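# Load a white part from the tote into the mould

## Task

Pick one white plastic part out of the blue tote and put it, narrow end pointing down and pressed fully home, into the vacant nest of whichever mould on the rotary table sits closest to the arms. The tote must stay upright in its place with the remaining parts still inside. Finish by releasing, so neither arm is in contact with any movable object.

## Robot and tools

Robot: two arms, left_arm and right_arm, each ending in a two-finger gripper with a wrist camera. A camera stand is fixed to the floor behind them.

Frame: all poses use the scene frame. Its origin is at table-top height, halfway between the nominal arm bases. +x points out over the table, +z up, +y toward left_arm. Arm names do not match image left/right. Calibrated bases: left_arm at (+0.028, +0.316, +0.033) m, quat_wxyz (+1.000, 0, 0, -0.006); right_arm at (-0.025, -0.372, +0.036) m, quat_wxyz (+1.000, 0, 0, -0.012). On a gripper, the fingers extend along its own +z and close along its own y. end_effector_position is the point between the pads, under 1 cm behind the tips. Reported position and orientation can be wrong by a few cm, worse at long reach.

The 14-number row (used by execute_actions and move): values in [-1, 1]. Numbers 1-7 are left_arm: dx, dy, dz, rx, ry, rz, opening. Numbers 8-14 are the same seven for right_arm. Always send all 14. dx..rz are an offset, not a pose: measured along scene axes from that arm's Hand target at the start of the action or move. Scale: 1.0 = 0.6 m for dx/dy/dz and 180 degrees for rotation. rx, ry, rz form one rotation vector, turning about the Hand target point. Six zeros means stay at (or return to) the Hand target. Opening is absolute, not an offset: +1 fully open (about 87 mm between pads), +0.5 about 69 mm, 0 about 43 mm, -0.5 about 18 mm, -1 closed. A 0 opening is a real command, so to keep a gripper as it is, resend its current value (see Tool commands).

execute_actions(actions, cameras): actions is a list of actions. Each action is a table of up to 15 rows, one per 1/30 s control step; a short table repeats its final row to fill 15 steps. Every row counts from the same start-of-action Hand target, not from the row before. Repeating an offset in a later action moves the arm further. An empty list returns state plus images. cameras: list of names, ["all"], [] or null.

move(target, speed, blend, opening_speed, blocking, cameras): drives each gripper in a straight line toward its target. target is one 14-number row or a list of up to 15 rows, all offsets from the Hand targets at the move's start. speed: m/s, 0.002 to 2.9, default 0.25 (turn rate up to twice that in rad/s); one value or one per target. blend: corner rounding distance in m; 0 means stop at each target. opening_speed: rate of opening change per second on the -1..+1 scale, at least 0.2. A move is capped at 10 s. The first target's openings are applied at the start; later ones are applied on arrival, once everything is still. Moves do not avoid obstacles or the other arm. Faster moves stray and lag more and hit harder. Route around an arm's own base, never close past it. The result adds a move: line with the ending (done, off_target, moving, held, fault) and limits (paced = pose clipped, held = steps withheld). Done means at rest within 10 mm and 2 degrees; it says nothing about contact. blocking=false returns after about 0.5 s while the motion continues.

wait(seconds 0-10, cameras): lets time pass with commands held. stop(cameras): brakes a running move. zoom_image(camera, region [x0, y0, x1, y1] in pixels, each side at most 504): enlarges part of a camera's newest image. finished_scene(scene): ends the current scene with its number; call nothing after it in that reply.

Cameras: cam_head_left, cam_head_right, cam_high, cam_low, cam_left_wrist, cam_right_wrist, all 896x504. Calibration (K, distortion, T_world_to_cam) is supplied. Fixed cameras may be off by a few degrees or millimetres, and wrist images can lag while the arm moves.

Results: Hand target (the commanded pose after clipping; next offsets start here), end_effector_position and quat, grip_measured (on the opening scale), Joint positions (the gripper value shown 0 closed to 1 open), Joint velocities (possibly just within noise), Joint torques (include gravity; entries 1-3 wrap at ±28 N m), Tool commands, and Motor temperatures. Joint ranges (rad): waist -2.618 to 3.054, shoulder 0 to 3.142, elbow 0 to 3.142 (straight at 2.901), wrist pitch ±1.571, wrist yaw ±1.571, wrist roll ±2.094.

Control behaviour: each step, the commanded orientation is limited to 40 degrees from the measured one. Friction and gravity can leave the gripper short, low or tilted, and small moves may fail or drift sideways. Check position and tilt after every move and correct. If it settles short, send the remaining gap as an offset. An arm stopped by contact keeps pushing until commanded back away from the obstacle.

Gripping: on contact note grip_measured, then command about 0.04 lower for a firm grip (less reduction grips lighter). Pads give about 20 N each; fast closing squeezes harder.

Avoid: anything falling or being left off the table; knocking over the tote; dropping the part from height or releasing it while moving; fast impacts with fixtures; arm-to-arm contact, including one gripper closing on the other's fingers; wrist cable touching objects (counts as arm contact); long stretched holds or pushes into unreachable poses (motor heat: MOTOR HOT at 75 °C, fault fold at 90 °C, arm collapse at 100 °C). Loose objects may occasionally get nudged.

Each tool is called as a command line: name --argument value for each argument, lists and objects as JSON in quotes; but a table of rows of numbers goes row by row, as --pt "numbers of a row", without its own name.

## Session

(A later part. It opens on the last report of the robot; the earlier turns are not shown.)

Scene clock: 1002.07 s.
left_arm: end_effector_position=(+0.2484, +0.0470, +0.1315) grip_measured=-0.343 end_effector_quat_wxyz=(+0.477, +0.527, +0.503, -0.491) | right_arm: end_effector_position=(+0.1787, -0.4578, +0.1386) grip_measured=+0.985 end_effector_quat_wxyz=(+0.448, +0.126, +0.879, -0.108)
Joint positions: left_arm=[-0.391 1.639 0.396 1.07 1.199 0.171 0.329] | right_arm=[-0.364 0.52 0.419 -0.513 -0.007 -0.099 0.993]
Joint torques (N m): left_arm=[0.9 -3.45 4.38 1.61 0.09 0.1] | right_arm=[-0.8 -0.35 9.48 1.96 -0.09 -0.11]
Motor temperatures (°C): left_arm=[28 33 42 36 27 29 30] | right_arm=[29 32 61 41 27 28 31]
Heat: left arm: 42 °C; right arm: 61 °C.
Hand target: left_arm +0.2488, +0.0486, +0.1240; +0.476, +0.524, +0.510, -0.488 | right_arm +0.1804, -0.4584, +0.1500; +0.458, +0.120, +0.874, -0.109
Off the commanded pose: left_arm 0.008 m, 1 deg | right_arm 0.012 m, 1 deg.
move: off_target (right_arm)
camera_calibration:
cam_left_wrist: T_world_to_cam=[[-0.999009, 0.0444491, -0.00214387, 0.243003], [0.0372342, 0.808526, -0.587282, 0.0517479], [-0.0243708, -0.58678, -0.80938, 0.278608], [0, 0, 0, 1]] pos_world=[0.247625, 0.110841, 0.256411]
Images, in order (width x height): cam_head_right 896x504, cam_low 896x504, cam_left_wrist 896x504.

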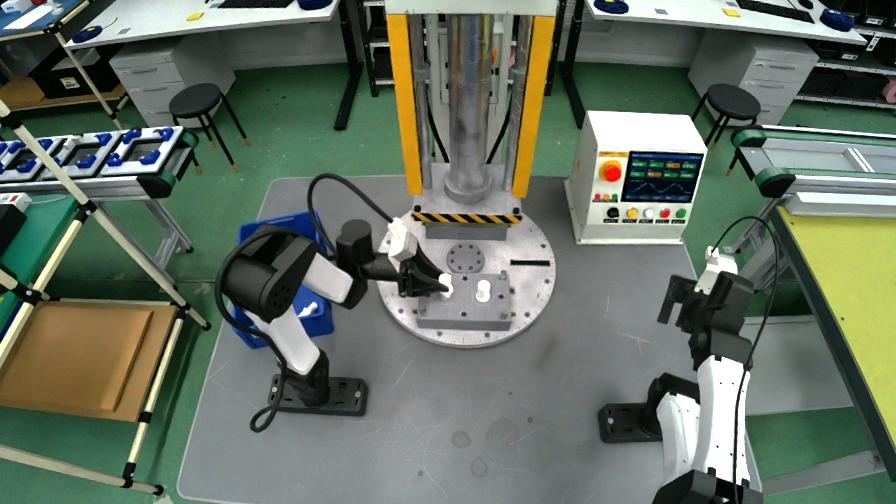

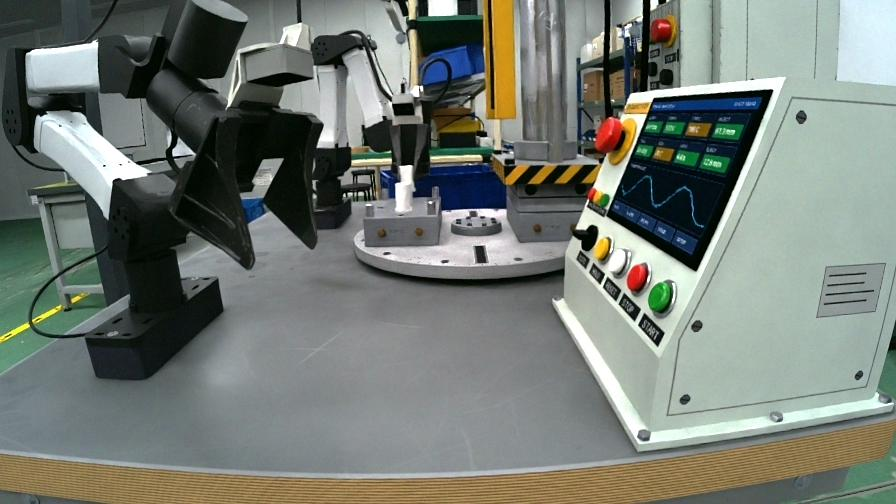

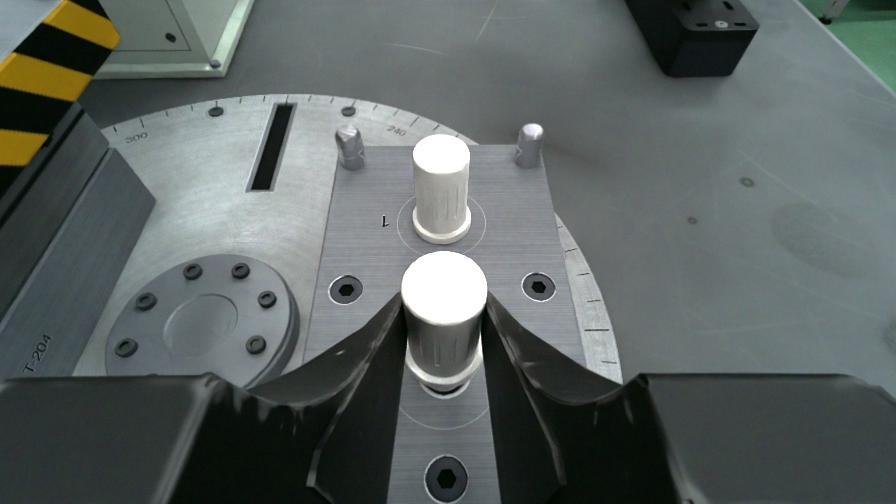

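move --target '[0,0.0027,0.0167,0,0,0,-0.5,0,0,0,0,0,0,1]' --speed 0.02 --cameras '["cam_left_wrist", "cam_low", "cam_head_right"]'

zoom_image --camera "cam_left_wrist" --region '[405, 340, 485, 430]'

zoom_image --camera "cam_head_right" --region '[430, 260, 500, 310]'

zoom_image --camera "cam_low" --region '[390, 150, 425, 220]'

Scene clock: 1016.93 s.
left_arm: end_effector_position=(+0.2475, +0.0477, +0.1295) grip_measured=-0.343 end_effector_quat_wxyz=(+0.471, +0.523, +0.512, -0.492) | right_arm: end_effector_position=(+0.1787, -0.4578, +0.1386) grip_measured=+0.985 end_effector_quat_wxyz=(+0.448, +0.126, +0.879, -0.108)
Joint positions: left_arm=[-0.391 1.632 0.396 1.04 1.194 0.171 0.329] | right_arm=[-0.364 0.52 0.419 -0.513 -0.007 -0.099 0.993]
Joint torques (N m): left_arm=[1.42 -6.69 5.38 1.32 0.23 0.06] | right_arm=[-0.84 -0.34 9.55 1.96 -0.06 -0.11]
Motor temperatures (°C): left_arm=[28 33 42 37 27 29 30] | right_arm=[29 32 61 41 27 28 31]
Heat: left arm: 42 °C; right arm: 61 °C.
Hand target: left_arm +0.2488, +0.0502, +0.1341; +0.477, +0.524, +0.510, -0.488 | right_arm +0.1804, -0.4584, +0.1500; +0.458, +0.120, +0.874, -0.109
Off the commanded pose: left_arm 0.005 m, 1 deg | right_arm 0.012 m, 1 deg.
move: off_target (right_arm)
camera_calibration:
cam_left_wrist: T_world_to_cam=[[-0.999048, 0.0394977, 0.0185011, 0.239651], [0.0214524, 0.814309, -0.580035, 0.0526741], [-0.0379757, -0.579086, -0.814381, 0.281022], [0, 0, 0, 1]] pos_world=[0.248965, 0.110377, 0.254978]
Images, in order (width x height): cam_head_right 896x504, cam_low 896x504, cam_left_wrist 896x504.

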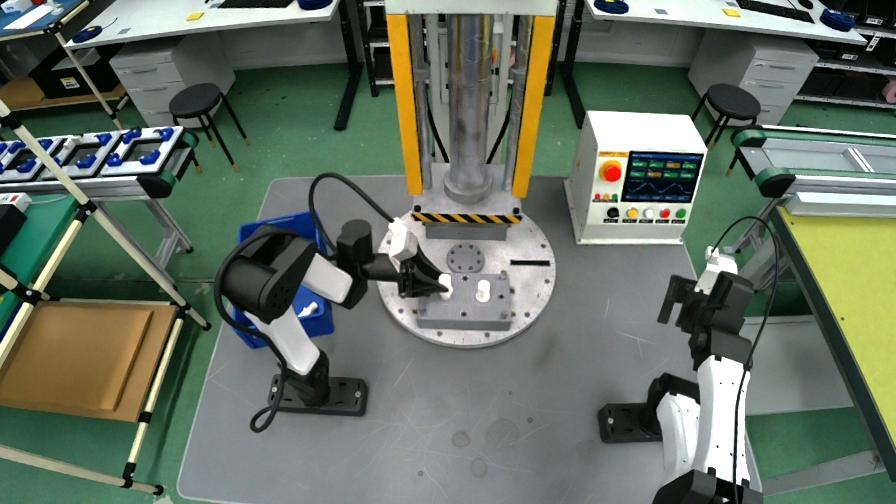

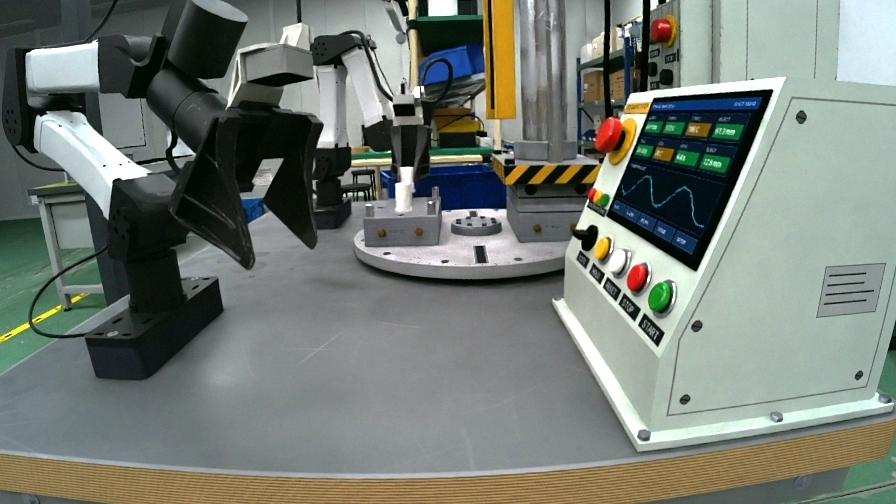

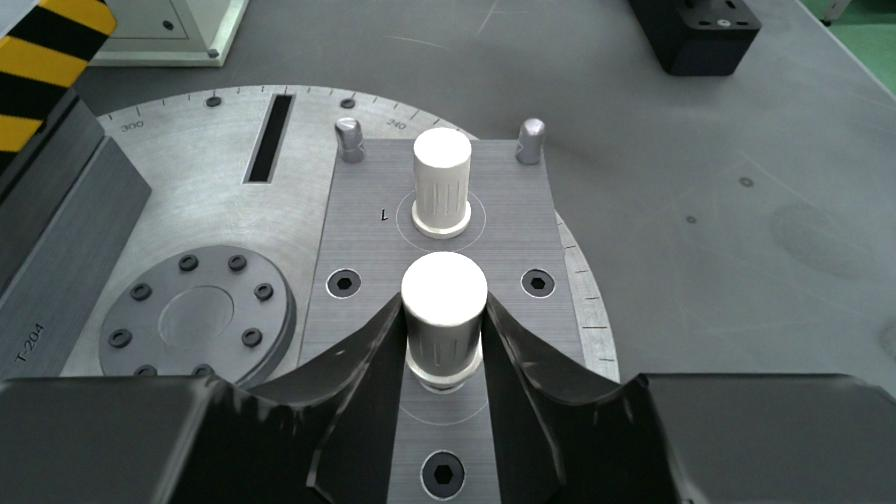

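Scaled by 5.600 from the camera's 896x504 image, which has a finer 1280x720 frame.

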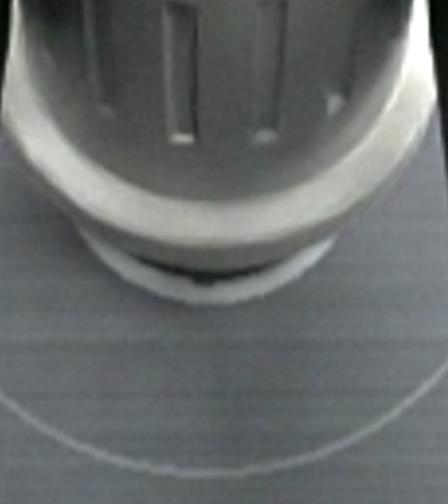

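Scaled by 7.200 from the camera's 896x504 image, which has a finer 1280x720 frame.

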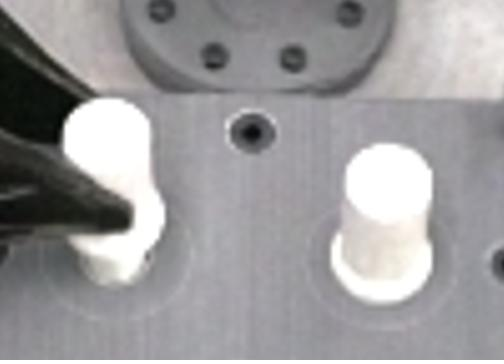

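Scaled by 7.200 from the camera's 896x504 image, which has a finer 1280x720 frame.

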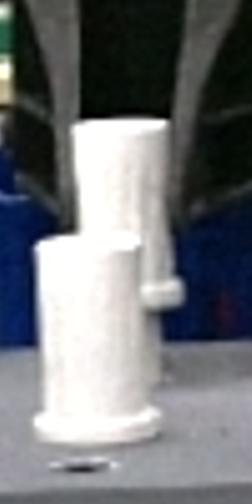

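move --target '[-0.001,-0.001,-0.02,0,0,0,-0.5,0,0,0,0,0,0,1]' --speed 0.015 --cameras '["cam_left_wrist", "cam_low", "cam_head_right"]'

zoom_image --camera "cam_left_wrist" --region '[405, 340, 485, 430]'

zoom_image --camera "cam_head_right" --region '[430, 260, 500, 310]'

zoom_image --camera "cam_low" --region '[390, 150, 425, 220]'

Scene clock: 1028.27 s.
left_arm: end_effector_position=(+0.2480, +0.0476, +0.1267) grip_measured=-0.343 end_effector_quat_wxyz=(+0.473, +0.524, +0.510, -0.491) | right_arm: end_effector_position=(+0.1787, -0.4578, +0.1386) grip_measured=+0.985 end_effector_quat_wxyz=(+0.448, +0.126, +0.879, -0.108)
Joint positions: left_arm=[-0.391 1.652 0.391 1.071 1.193 0.171 0.329] | right_arm=[-0.364 0.52 0.419 -0.513 -0.007 -0.099 0.993]
Joint torques (N m): left_arm=[1.13 -3.81 4.27 1.68 0.18 0.11] | right_arm=[-0.84 -0.27 9.57 1.98 -0.06 -0.09]
Motor temperatures (°C): left_arm=[28 33 42 37 27 29 30] | right_arm=[29 32 61 41 27 28 31]
Heat: left arm: 42 °C; right arm: 61 °C.
Hand target: left_arm +0.2482, +0.0495, +0.1221; +0.477, +0.524, +0.510, -0.488 | right_arm +0.1804, -0.4584, +0.1500; +0.458, +0.120, +0.874, -0.109
Off the commanded pose: left_arm 0.005 m, 1 deg | right_arm 0.012 m, 1 deg.
move: off_target (right_arm)
camera_calibration:
cam_left_wrist: T_world_to_cam=[[-0.999173, 0.0388416, 0.0120499, 0.241056], [0.024583, 0.812899, -0.581885, 0.0506358], [-0.0323967, -0.581108, -0.813182, 0.277216], [0, 0, 0, 1]] pos_world=[0.248593, 0.110567, 0.251986]
Images, in order (width x height): cam_head_right 896x504, cam_low 896x504, cam_left_wrist 896x504.

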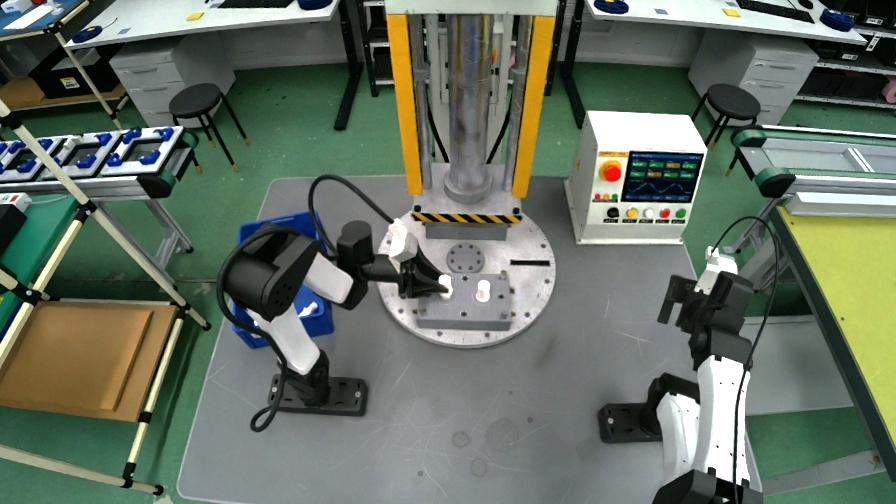

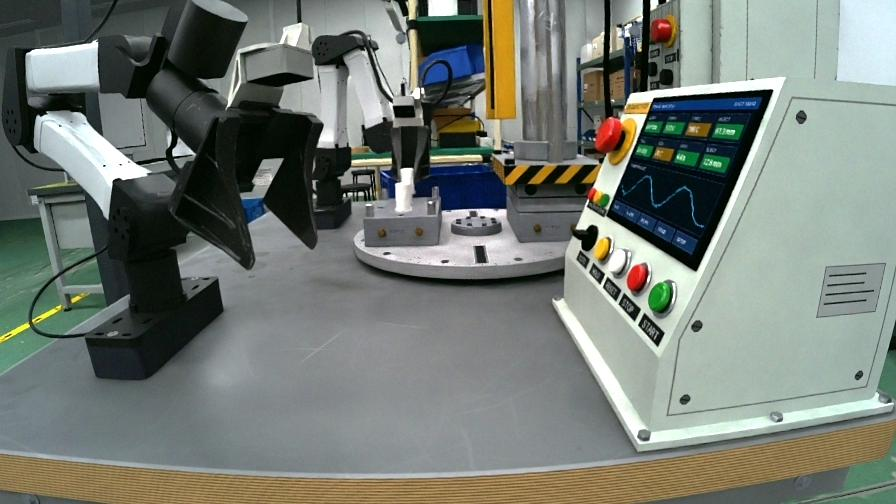

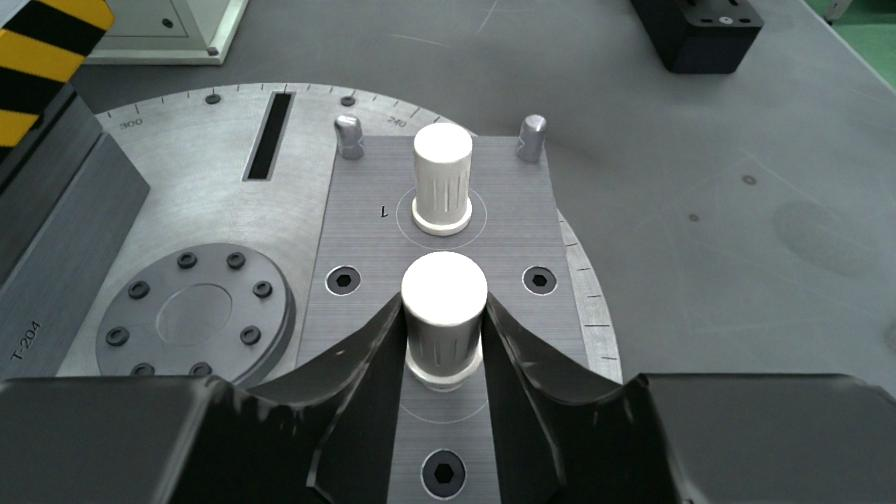

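Scaled by 5.600 from the camera's 896x504 image, which has a finer 1280x720 frame.

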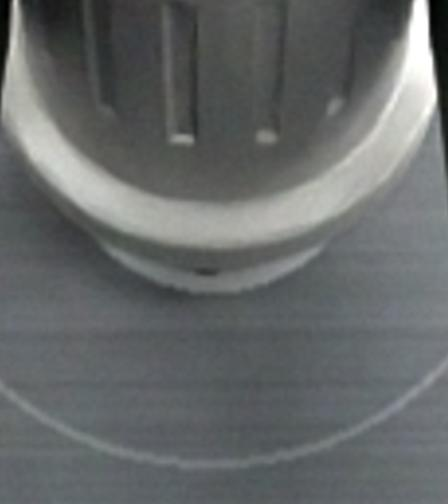

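Scaled by 7.200 from the camera's 896x504 image, which has a finer 1280x720 frame.

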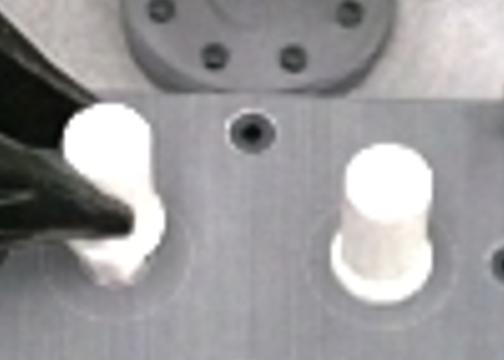

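Scaled by 7.200 from the camera's 896x504 image, which has a finer 1280x720 frame.

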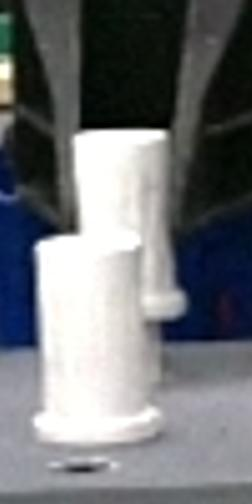

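move --target '[0,0,-0.0133,0,0,0,-0.5,0,0,0,0,0,0,1]' --speed 0.015 --cameras '["cam_left_wrist", "cam_low", "cam_head_right"]'

zoom_image --camera "cam_left_wrist" --region '[405, 340, 485, 430]'

zoom_image --camera "cam_head_right" --region '[430, 260, 500, 310]'

zoom_image --camera "cam_low" --region '[390, 150, 425, 220]'

Scene clock: 1035.23 s.
left_arm: end_effector_position=(+0.2481, +0.0476, +0.1184) grip_measured=-0.343 end_effector_quat_wxyz=(+0.473, +0.524, +0.511, -0.491) | right_arm: end_effector_position=(+0.1787, -0.4578, +0.1386) grip_measured=+0.985 end_effector_quat_wxyz=(+0.448, +0.126, +0.879, -0.108)
Joint positions: left_arm=[-0.391 1.696 0.383 1.121 1.193 0.172 0.329] | right_arm=[-0.364 0.52 0.419 -0.513 -0.007 -0.099 0.993]
Joint torques (N m): left_arm=[1.13 -3.88 3.92 1.74 0.19 0.11] | right_arm=[-0.83 -0.21 9.62 1.93 -0.05 -0.1]
Motor temperatures (°C): left_arm=[28 33 42 37 27 29 30] | right_arm=[29 32 61 41 27 28 31]
Heat: left arm: 42 °C; right arm: 61 °C.
Hand target: left_arm +0.2482, +0.0496, +0.1141; +0.477, +0.524, +0.510, -0.488 | right_arm +0.1804, -0.4584, +0.1500; +0.458, +0.120, +0.874, -0.109
Off the commanded pose: left_arm 0.005 m, 1 deg | right_arm 0.012 m, 1 deg.
move: off_target (right_arm)
camera_calibration:
cam_left_wrist: T_world_to_cam=[[-0.999148, 0.0388991, 0.0137536, 0.241028], [0.0236767, 0.81357, -0.580984, 0.0459452], [-0.0337893, -0.580164, -0.813799, 0.270833], [0, 0, 0, 1]] pos_world=[0.248886, 0.110372, 0.243782]
Images, in order (width x height): cam_head_right 896x504, cam_low 896x504, cam_left_wrist 896x504.

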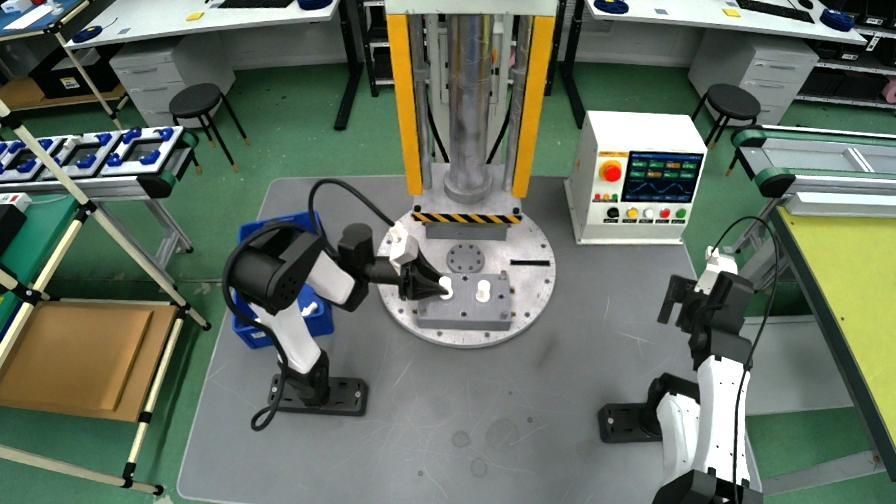

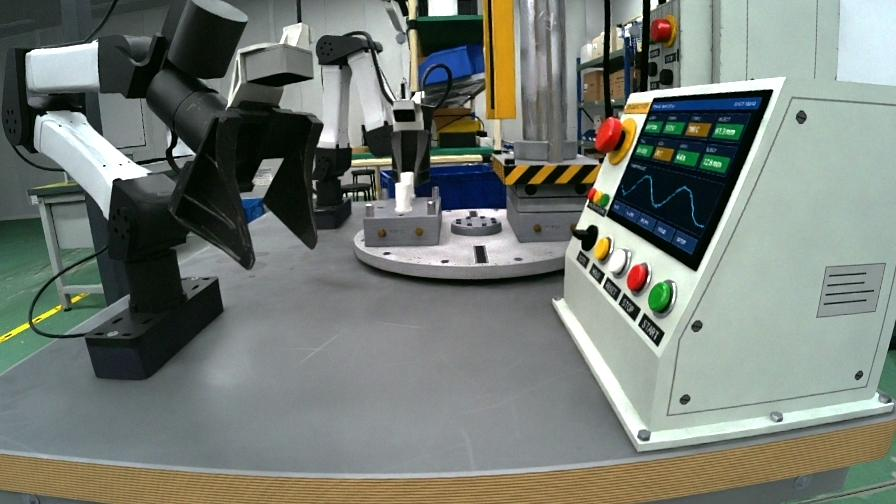

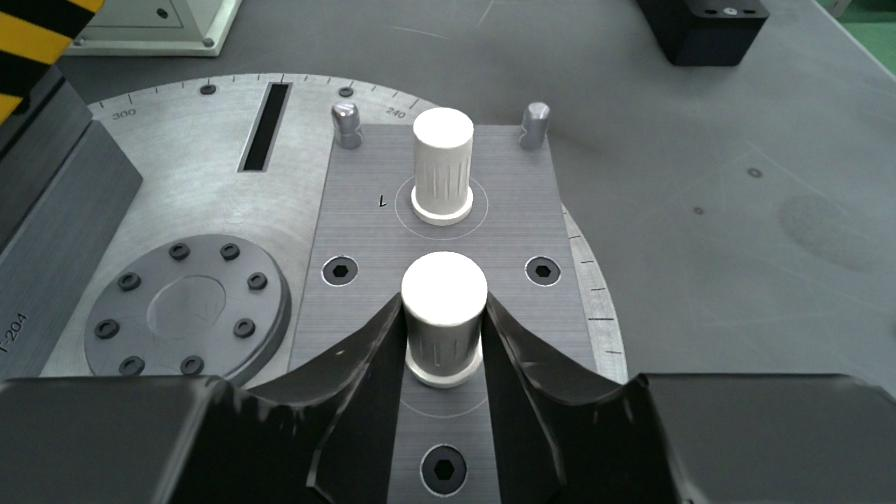

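Scaled by 5.600 from the camera's 896x504 image, which has a finer 1280x720 frame.

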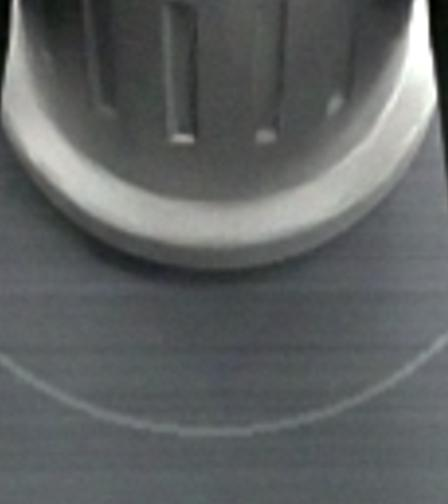

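Scaled by 7.200 from the camera's 896x504 image, which has a finer 1280x720 frame.

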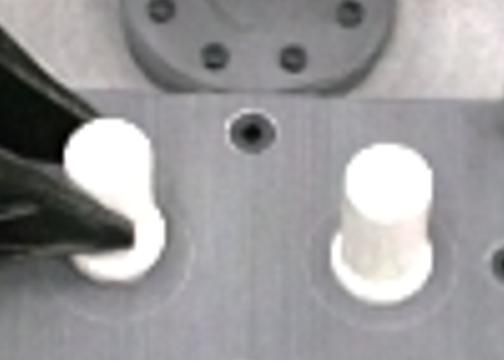

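Scaled by 7.200 from the camera's 896x504 image, which has a finer 1280x720 frame.

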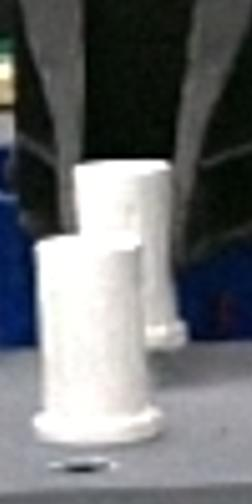

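move --target '[0,0,-0.0083,0,0,0,-0.5,0,0,0,0,0,0,1]' --speed 0.015 --cameras '[]'

move --target '[0,0,-0.0042,0,0,0,-0.5,0,0,0,0,0,0,1]' --speed 0.01 --cameras '["cam_left_wrist", "cam_low", "cam_head_right"]'

zoom_image --camera "cam_left_wrist" --region '[405, 340, 485, 430]'

zoom_image --camera "cam_head_right" --region '[430, 260, 500, 310]'

zoom_image --camera "cam_low" --region '[390, 150, 425, 220]'

Scene clock: 1050.43 s.
left_arm: end_effector_position=(+0.2481, +0.0476, +0.1131) grip_measured=-0.343 end_effector_quat_wxyz=(+0.472, +0.523, +0.512, -0.492) | right_arm: end_effector_position=(+0.1787, -0.4578, +0.1386) grip_measured=+0.985 end_effector_quat_wxyz=(+0.448, +0.126, +0.879, -0.108)
Joint positions: left_arm=[-0.391 1.725 0.379 1.151 1.193 0.172 0.329] | right_arm=[-0.364 0.52 0.419 -0.513 -0.007 -0.099 0.993]
Joint torques (N m): left_arm=[1.13 -3.97 3.71 1.74 0.19 0.11] | right_arm=[-0.85 -0.24 9.4 1.98 -0.06 -0.1]
Motor temperatures (°C): left_arm=[28 33 42 37 27 29 30] | right_arm=[29 32 61 41 27 28 31]
Heat: left arm: 42 °C; right arm: 61 °C.
Hand target: left_arm +0.2482, +0.0496, +0.1091; +0.476, +0.524, +0.510, -0.488 | right_arm +0.1804, -0.4584, +0.1500; +0.458, +0.120, +0.874, -0.109
Off the commanded pose: left_arm 0.005 m, 1 deg | right_arm 0.012 m, 1 deg.
move: off_target (right_arm)
No camera images: "cameras" was empty.

Scene clock: 1051.20 s.
left_arm: end_effector_position=(+0.2485, +0.0474, +0.1106) grip_measured=-0.343 end_effector_quat_wxyz=(+0.471, +0.523, +0.512, -0.492) | right_arm: end_effector_position=(+0.1787, -0.4578, +0.1386) grip_measured=+0.985 end_effector_quat_wxyz=(+0.448, +0.126, +0.879, -0.108)
Joint positions: left_arm=[-0.391 1.74 0.379 1.164 1.193 0.172 0.329] | right_arm=[-0.364 0.52 0.419 -0.513 -0.007 -0.099 0.993]
Joint torques (N m): left_arm=[1.1 -3.95 3.45 1.83 0.2 0.11] | right_arm=[-0.88 -0.29 9.55 1.95 -0.05 -0.1]
Motor temperatures (°C): left_arm=[28 33 42 37 27 29 30] | right_arm=[29 32 61 41 27 28 31]
Heat: left arm: 42 °C; right arm: 61 °C.
Hand target: left_arm +0.2482, +0.0496, +0.1065; +0.476, +0.524, +0.510, -0.488 | right_arm +0.1804, -0.4584, +0.1500; +0.458, +0.120, +0.874, -0.109
Off the commanded pose: left_arm 0.005 m, 1 deg | right_arm 0.012 m, 1 deg.
move: off_target (right_arm)
camera_calibration:
cam_left_wrist: T_world_to_cam=[[-0.999083, 0.0388622, 0.0179838, 0.241121], [0.0212536, 0.814615, -0.579612, 0.0419312], [-0.0371749, -0.578698, -0.814694, 0.265263], [0, 0, 0, 1]] pos_world=[0.249869, 0.109979, 0.236076]
Images, in order (width x height): cam_head_right 896x504, cam_low 896x504, cam_left_wrist 896x504.

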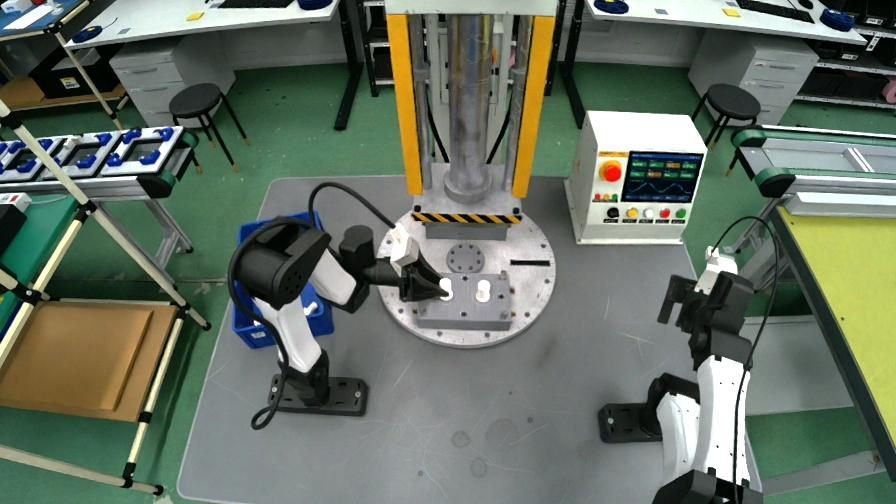

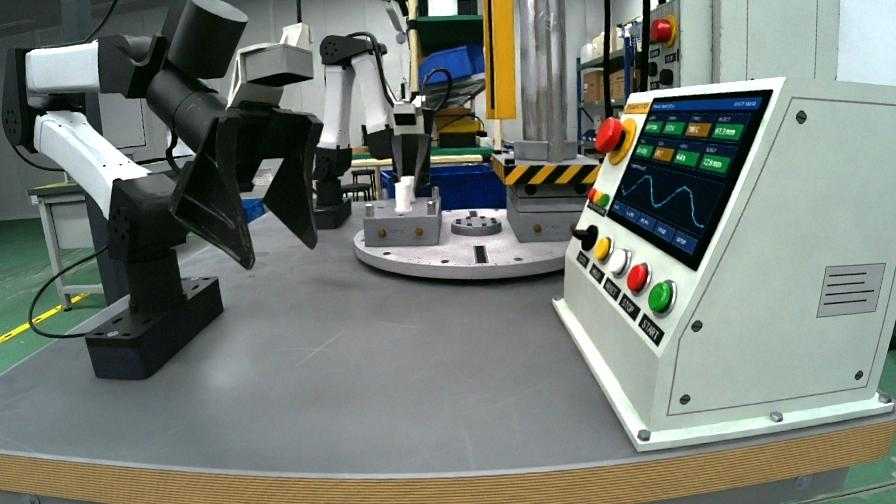

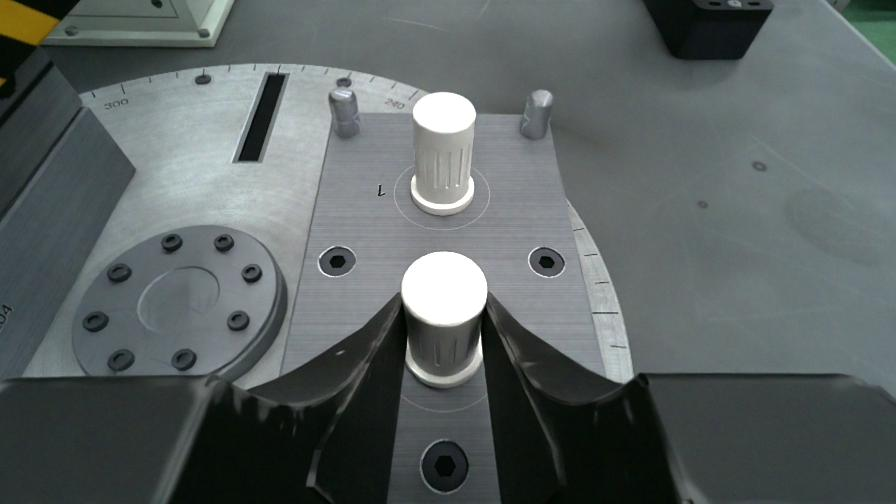

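Scaled by 5.600 from the camera's 896x504 image, which has a finer 1280x720 frame.

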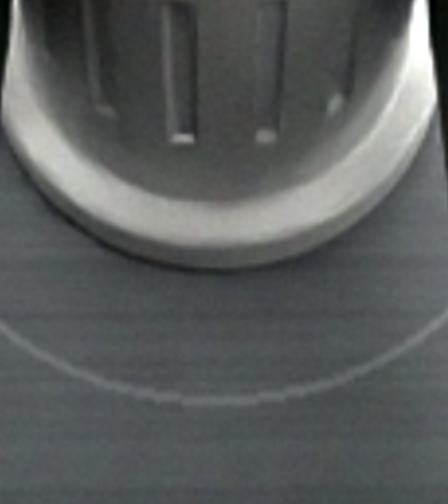

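Scaled by 7.200 from the camera's 896x504 image, which has a finer 1280x720 frame.

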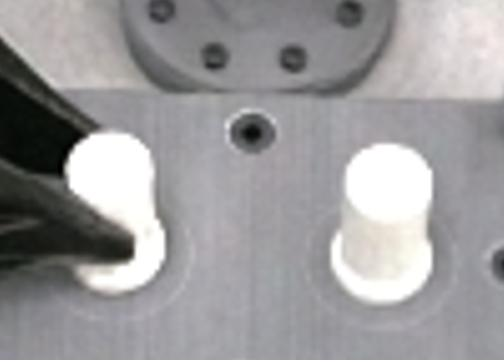

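Scaled by 7.200 from the camera's 896x504 image, which has a finer 1280x720 frame.

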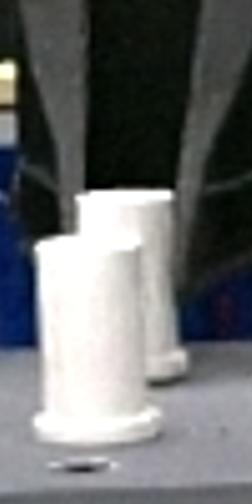

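move --target '[0,0,-0.0042,0,0,0,-0.5,0,0,0,0,0,0,1]' --speed 0.01 --cameras '[]'

move --target '[0,0,-0.0042,0,0,0,-0.5,0,0,0,0,0,0,1]' --speed 0.01 --cameras '["cam_left_wrist", "cam_low", "cam_head_right"]'

zoom_image --camera "cam_left_wrist" --region '[405, 340, 485, 430]'

zoom_image --camera "cam_head_right" --region '[430, 260, 500, 310]'

zoom_image --camera "cam_low" --region '[390, 150, 425, 220]'

Scene clock: 1058.87 s.
left_arm: end_effector_position=(+0.2486, +0.0474, +0.1090) grip_measured=-0.343 end_effector_quat_wxyz=(+0.473, +0.524, +0.510, -0.491) | right_arm: end_effector_position=(+0.1787, -0.4578, +0.1386) grip_measured=+0.985 end_effector_quat_wxyz=(+0.448, +0.126, +0.879, -0.108)
Joint positions: left_arm=[-0.391 1.753 0.376 1.187 1.193 0.172 0.329] | right_arm=[-0.364 0.52 0.419 -0.513 -0.007 -0.099 0.993]
Joint torques (N m): left_arm=[1.11 -3.85 3.49 1.75 0.19 0.1] | right_arm=[-0.81 -0.38 9.52 1.97 -0.03 -0.08]
Motor temperatures (°C): left_arm=[28 33 41 37 27 29 30] | right_arm=[29 32 61 41 27 28 31]
Heat: left arm: 41 °C; right arm: 61 °C.
Hand target: left_arm +0.2483, +0.0495, +0.1041; +0.477, +0.524, +0.510, -0.488 | right_arm +0.1804, -0.4584, +0.1500; +0.458, +0.120, +0.874, -0.109
Off the commanded pose: left_arm 0.006 m, 1 deg | right_arm 0.012 m, 1 deg.
move: off_target (right_arm)
No camera images: "cameras" was empty.

Scene clock: 1059.73 s.
left_arm: end_effector_position=(+0.2486, +0.0469, +0.1087) grip_measured=-0.343 end_effector_quat_wxyz=(+0.476, +0.527, +0.505, -0.491) | right_arm: end_effector_position=(+0.1787, -0.4578, +0.1386) grip_measured=+0.985 end_effector_quat_wxyz=(+0.448, +0.126, +0.879, -0.108)
Joint positions: left_arm=[-0.391 1.766 0.376 1.21 1.199 0.172 0.329] | right_arm=[-0.364 0.52 0.419 -0.513 -0.007 -0.099 0.993]
Joint torques (N m): left_arm=[1.13 -3.6 3.21 1.69 0.12 0.1] | right_arm=[-0.9 -0.25 9.55 1.99 -0.07 -0.1]
Motor temperatures (°C): left_arm=[28 33 41 37 27 29 30] | right_arm=[29 32 61 41 27 28 31]
Heat: left arm: 41 °C; right arm: 61 °C.
Hand target: left_arm +0.2483, +0.0495, +0.1016; +0.477, +0.524, +0.510, -0.488 | right_arm +0.1804, -0.4584, +0.1500; +0.458, +0.120, +0.874, -0.109
Off the commanded pose: left_arm 0.008 m, 1 deg | right_arm 0.012 m, 1 deg.
move: off_target (right_arm)
camera_calibration:
cam_left_wrist: T_world_to_cam=[[-0.999006, 0.0445093, 0.00234301, 0.242597], [0.0347143, 0.809975, -0.585436, 0.0387944], [-0.0279552, -0.584773, -0.810715, 0.261077], [0, 0, 0, 1]] pos_world=[0.248307, 0.110451, 0.233802]
Images, in order (width x height): cam_head_right 896x504, cam_low 896x504, cam_left_wrist 896x504.

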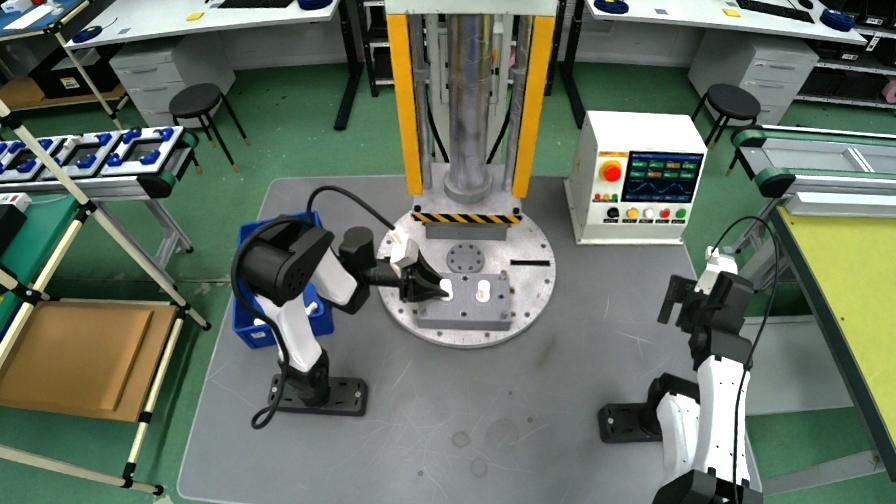

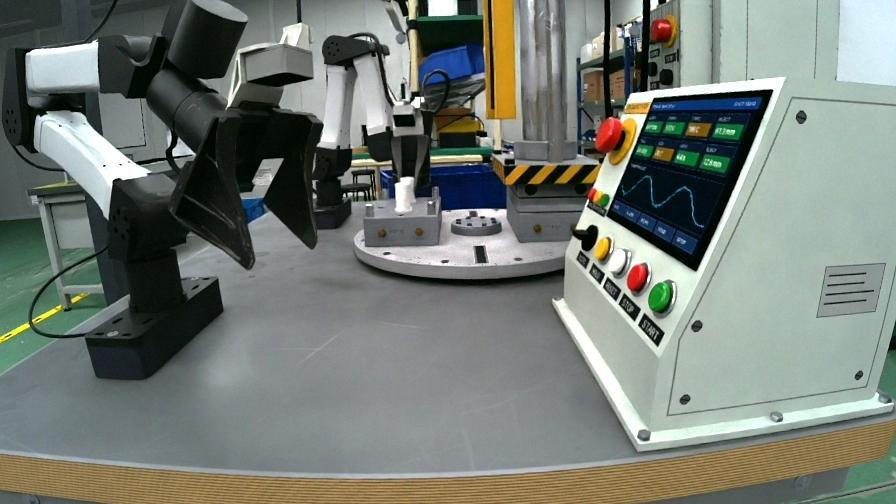

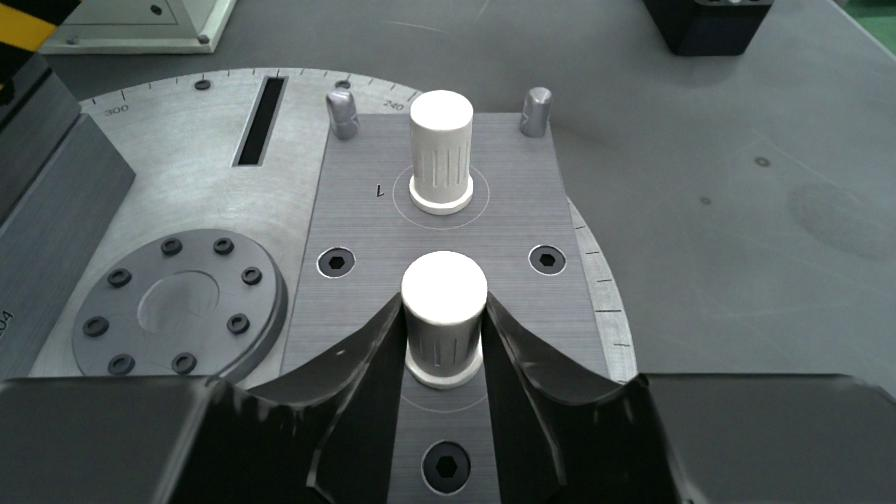

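Scaled by 5.600 from the camera's 896x504 image, which has a finer 1280x720 frame.

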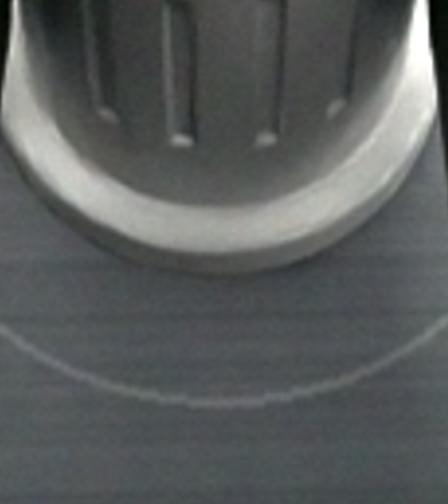

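Scaled by 7.200 from the camera's 896x504 image, which has a finer 1280x720 frame.

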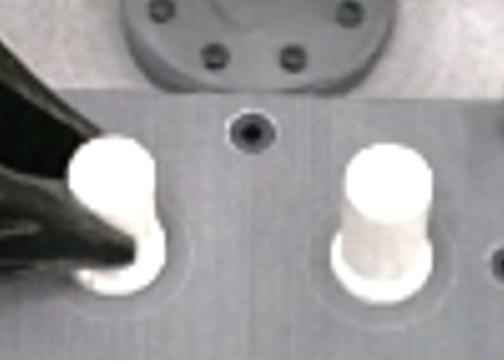

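Scaled by 7.200 from the camera's 896x504 image, which has a finer 1280x720 frame.

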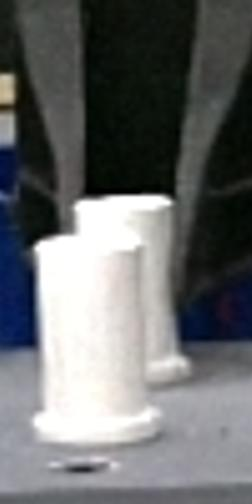

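zoom_image --camera "cam_low" --region '[390, 172, 430, 222]'

zoom_image --camera "cam_head_right" --region '[432, 270, 462, 305]'

zoom_image --camera "cam_head_left" --region '[425, 270, 500, 320]'

Scaled by 10.080 from the camera's 896x504 image, which has a finer 1280x720 frame.

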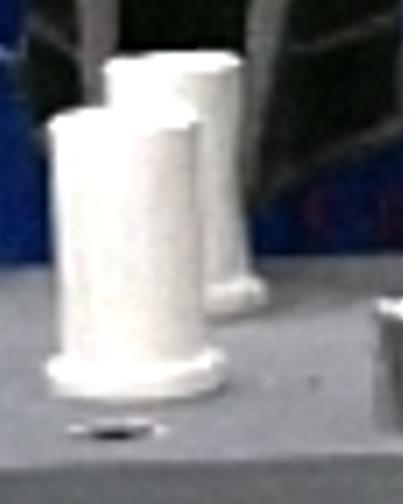

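Scaled by 14.400 from the camera's 896x504 image, which has a finer 1280x720 frame.

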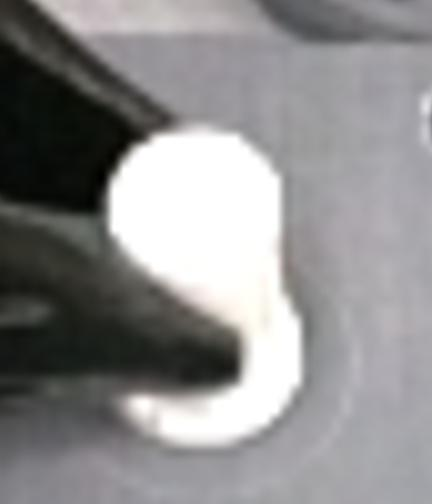

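This scene's latest camera images include none from cam_head_left. They are from: cam_head_right, cam_low, cam_left_wrist. cam_head_left's image comes with the result of a call that names it in "cameras".


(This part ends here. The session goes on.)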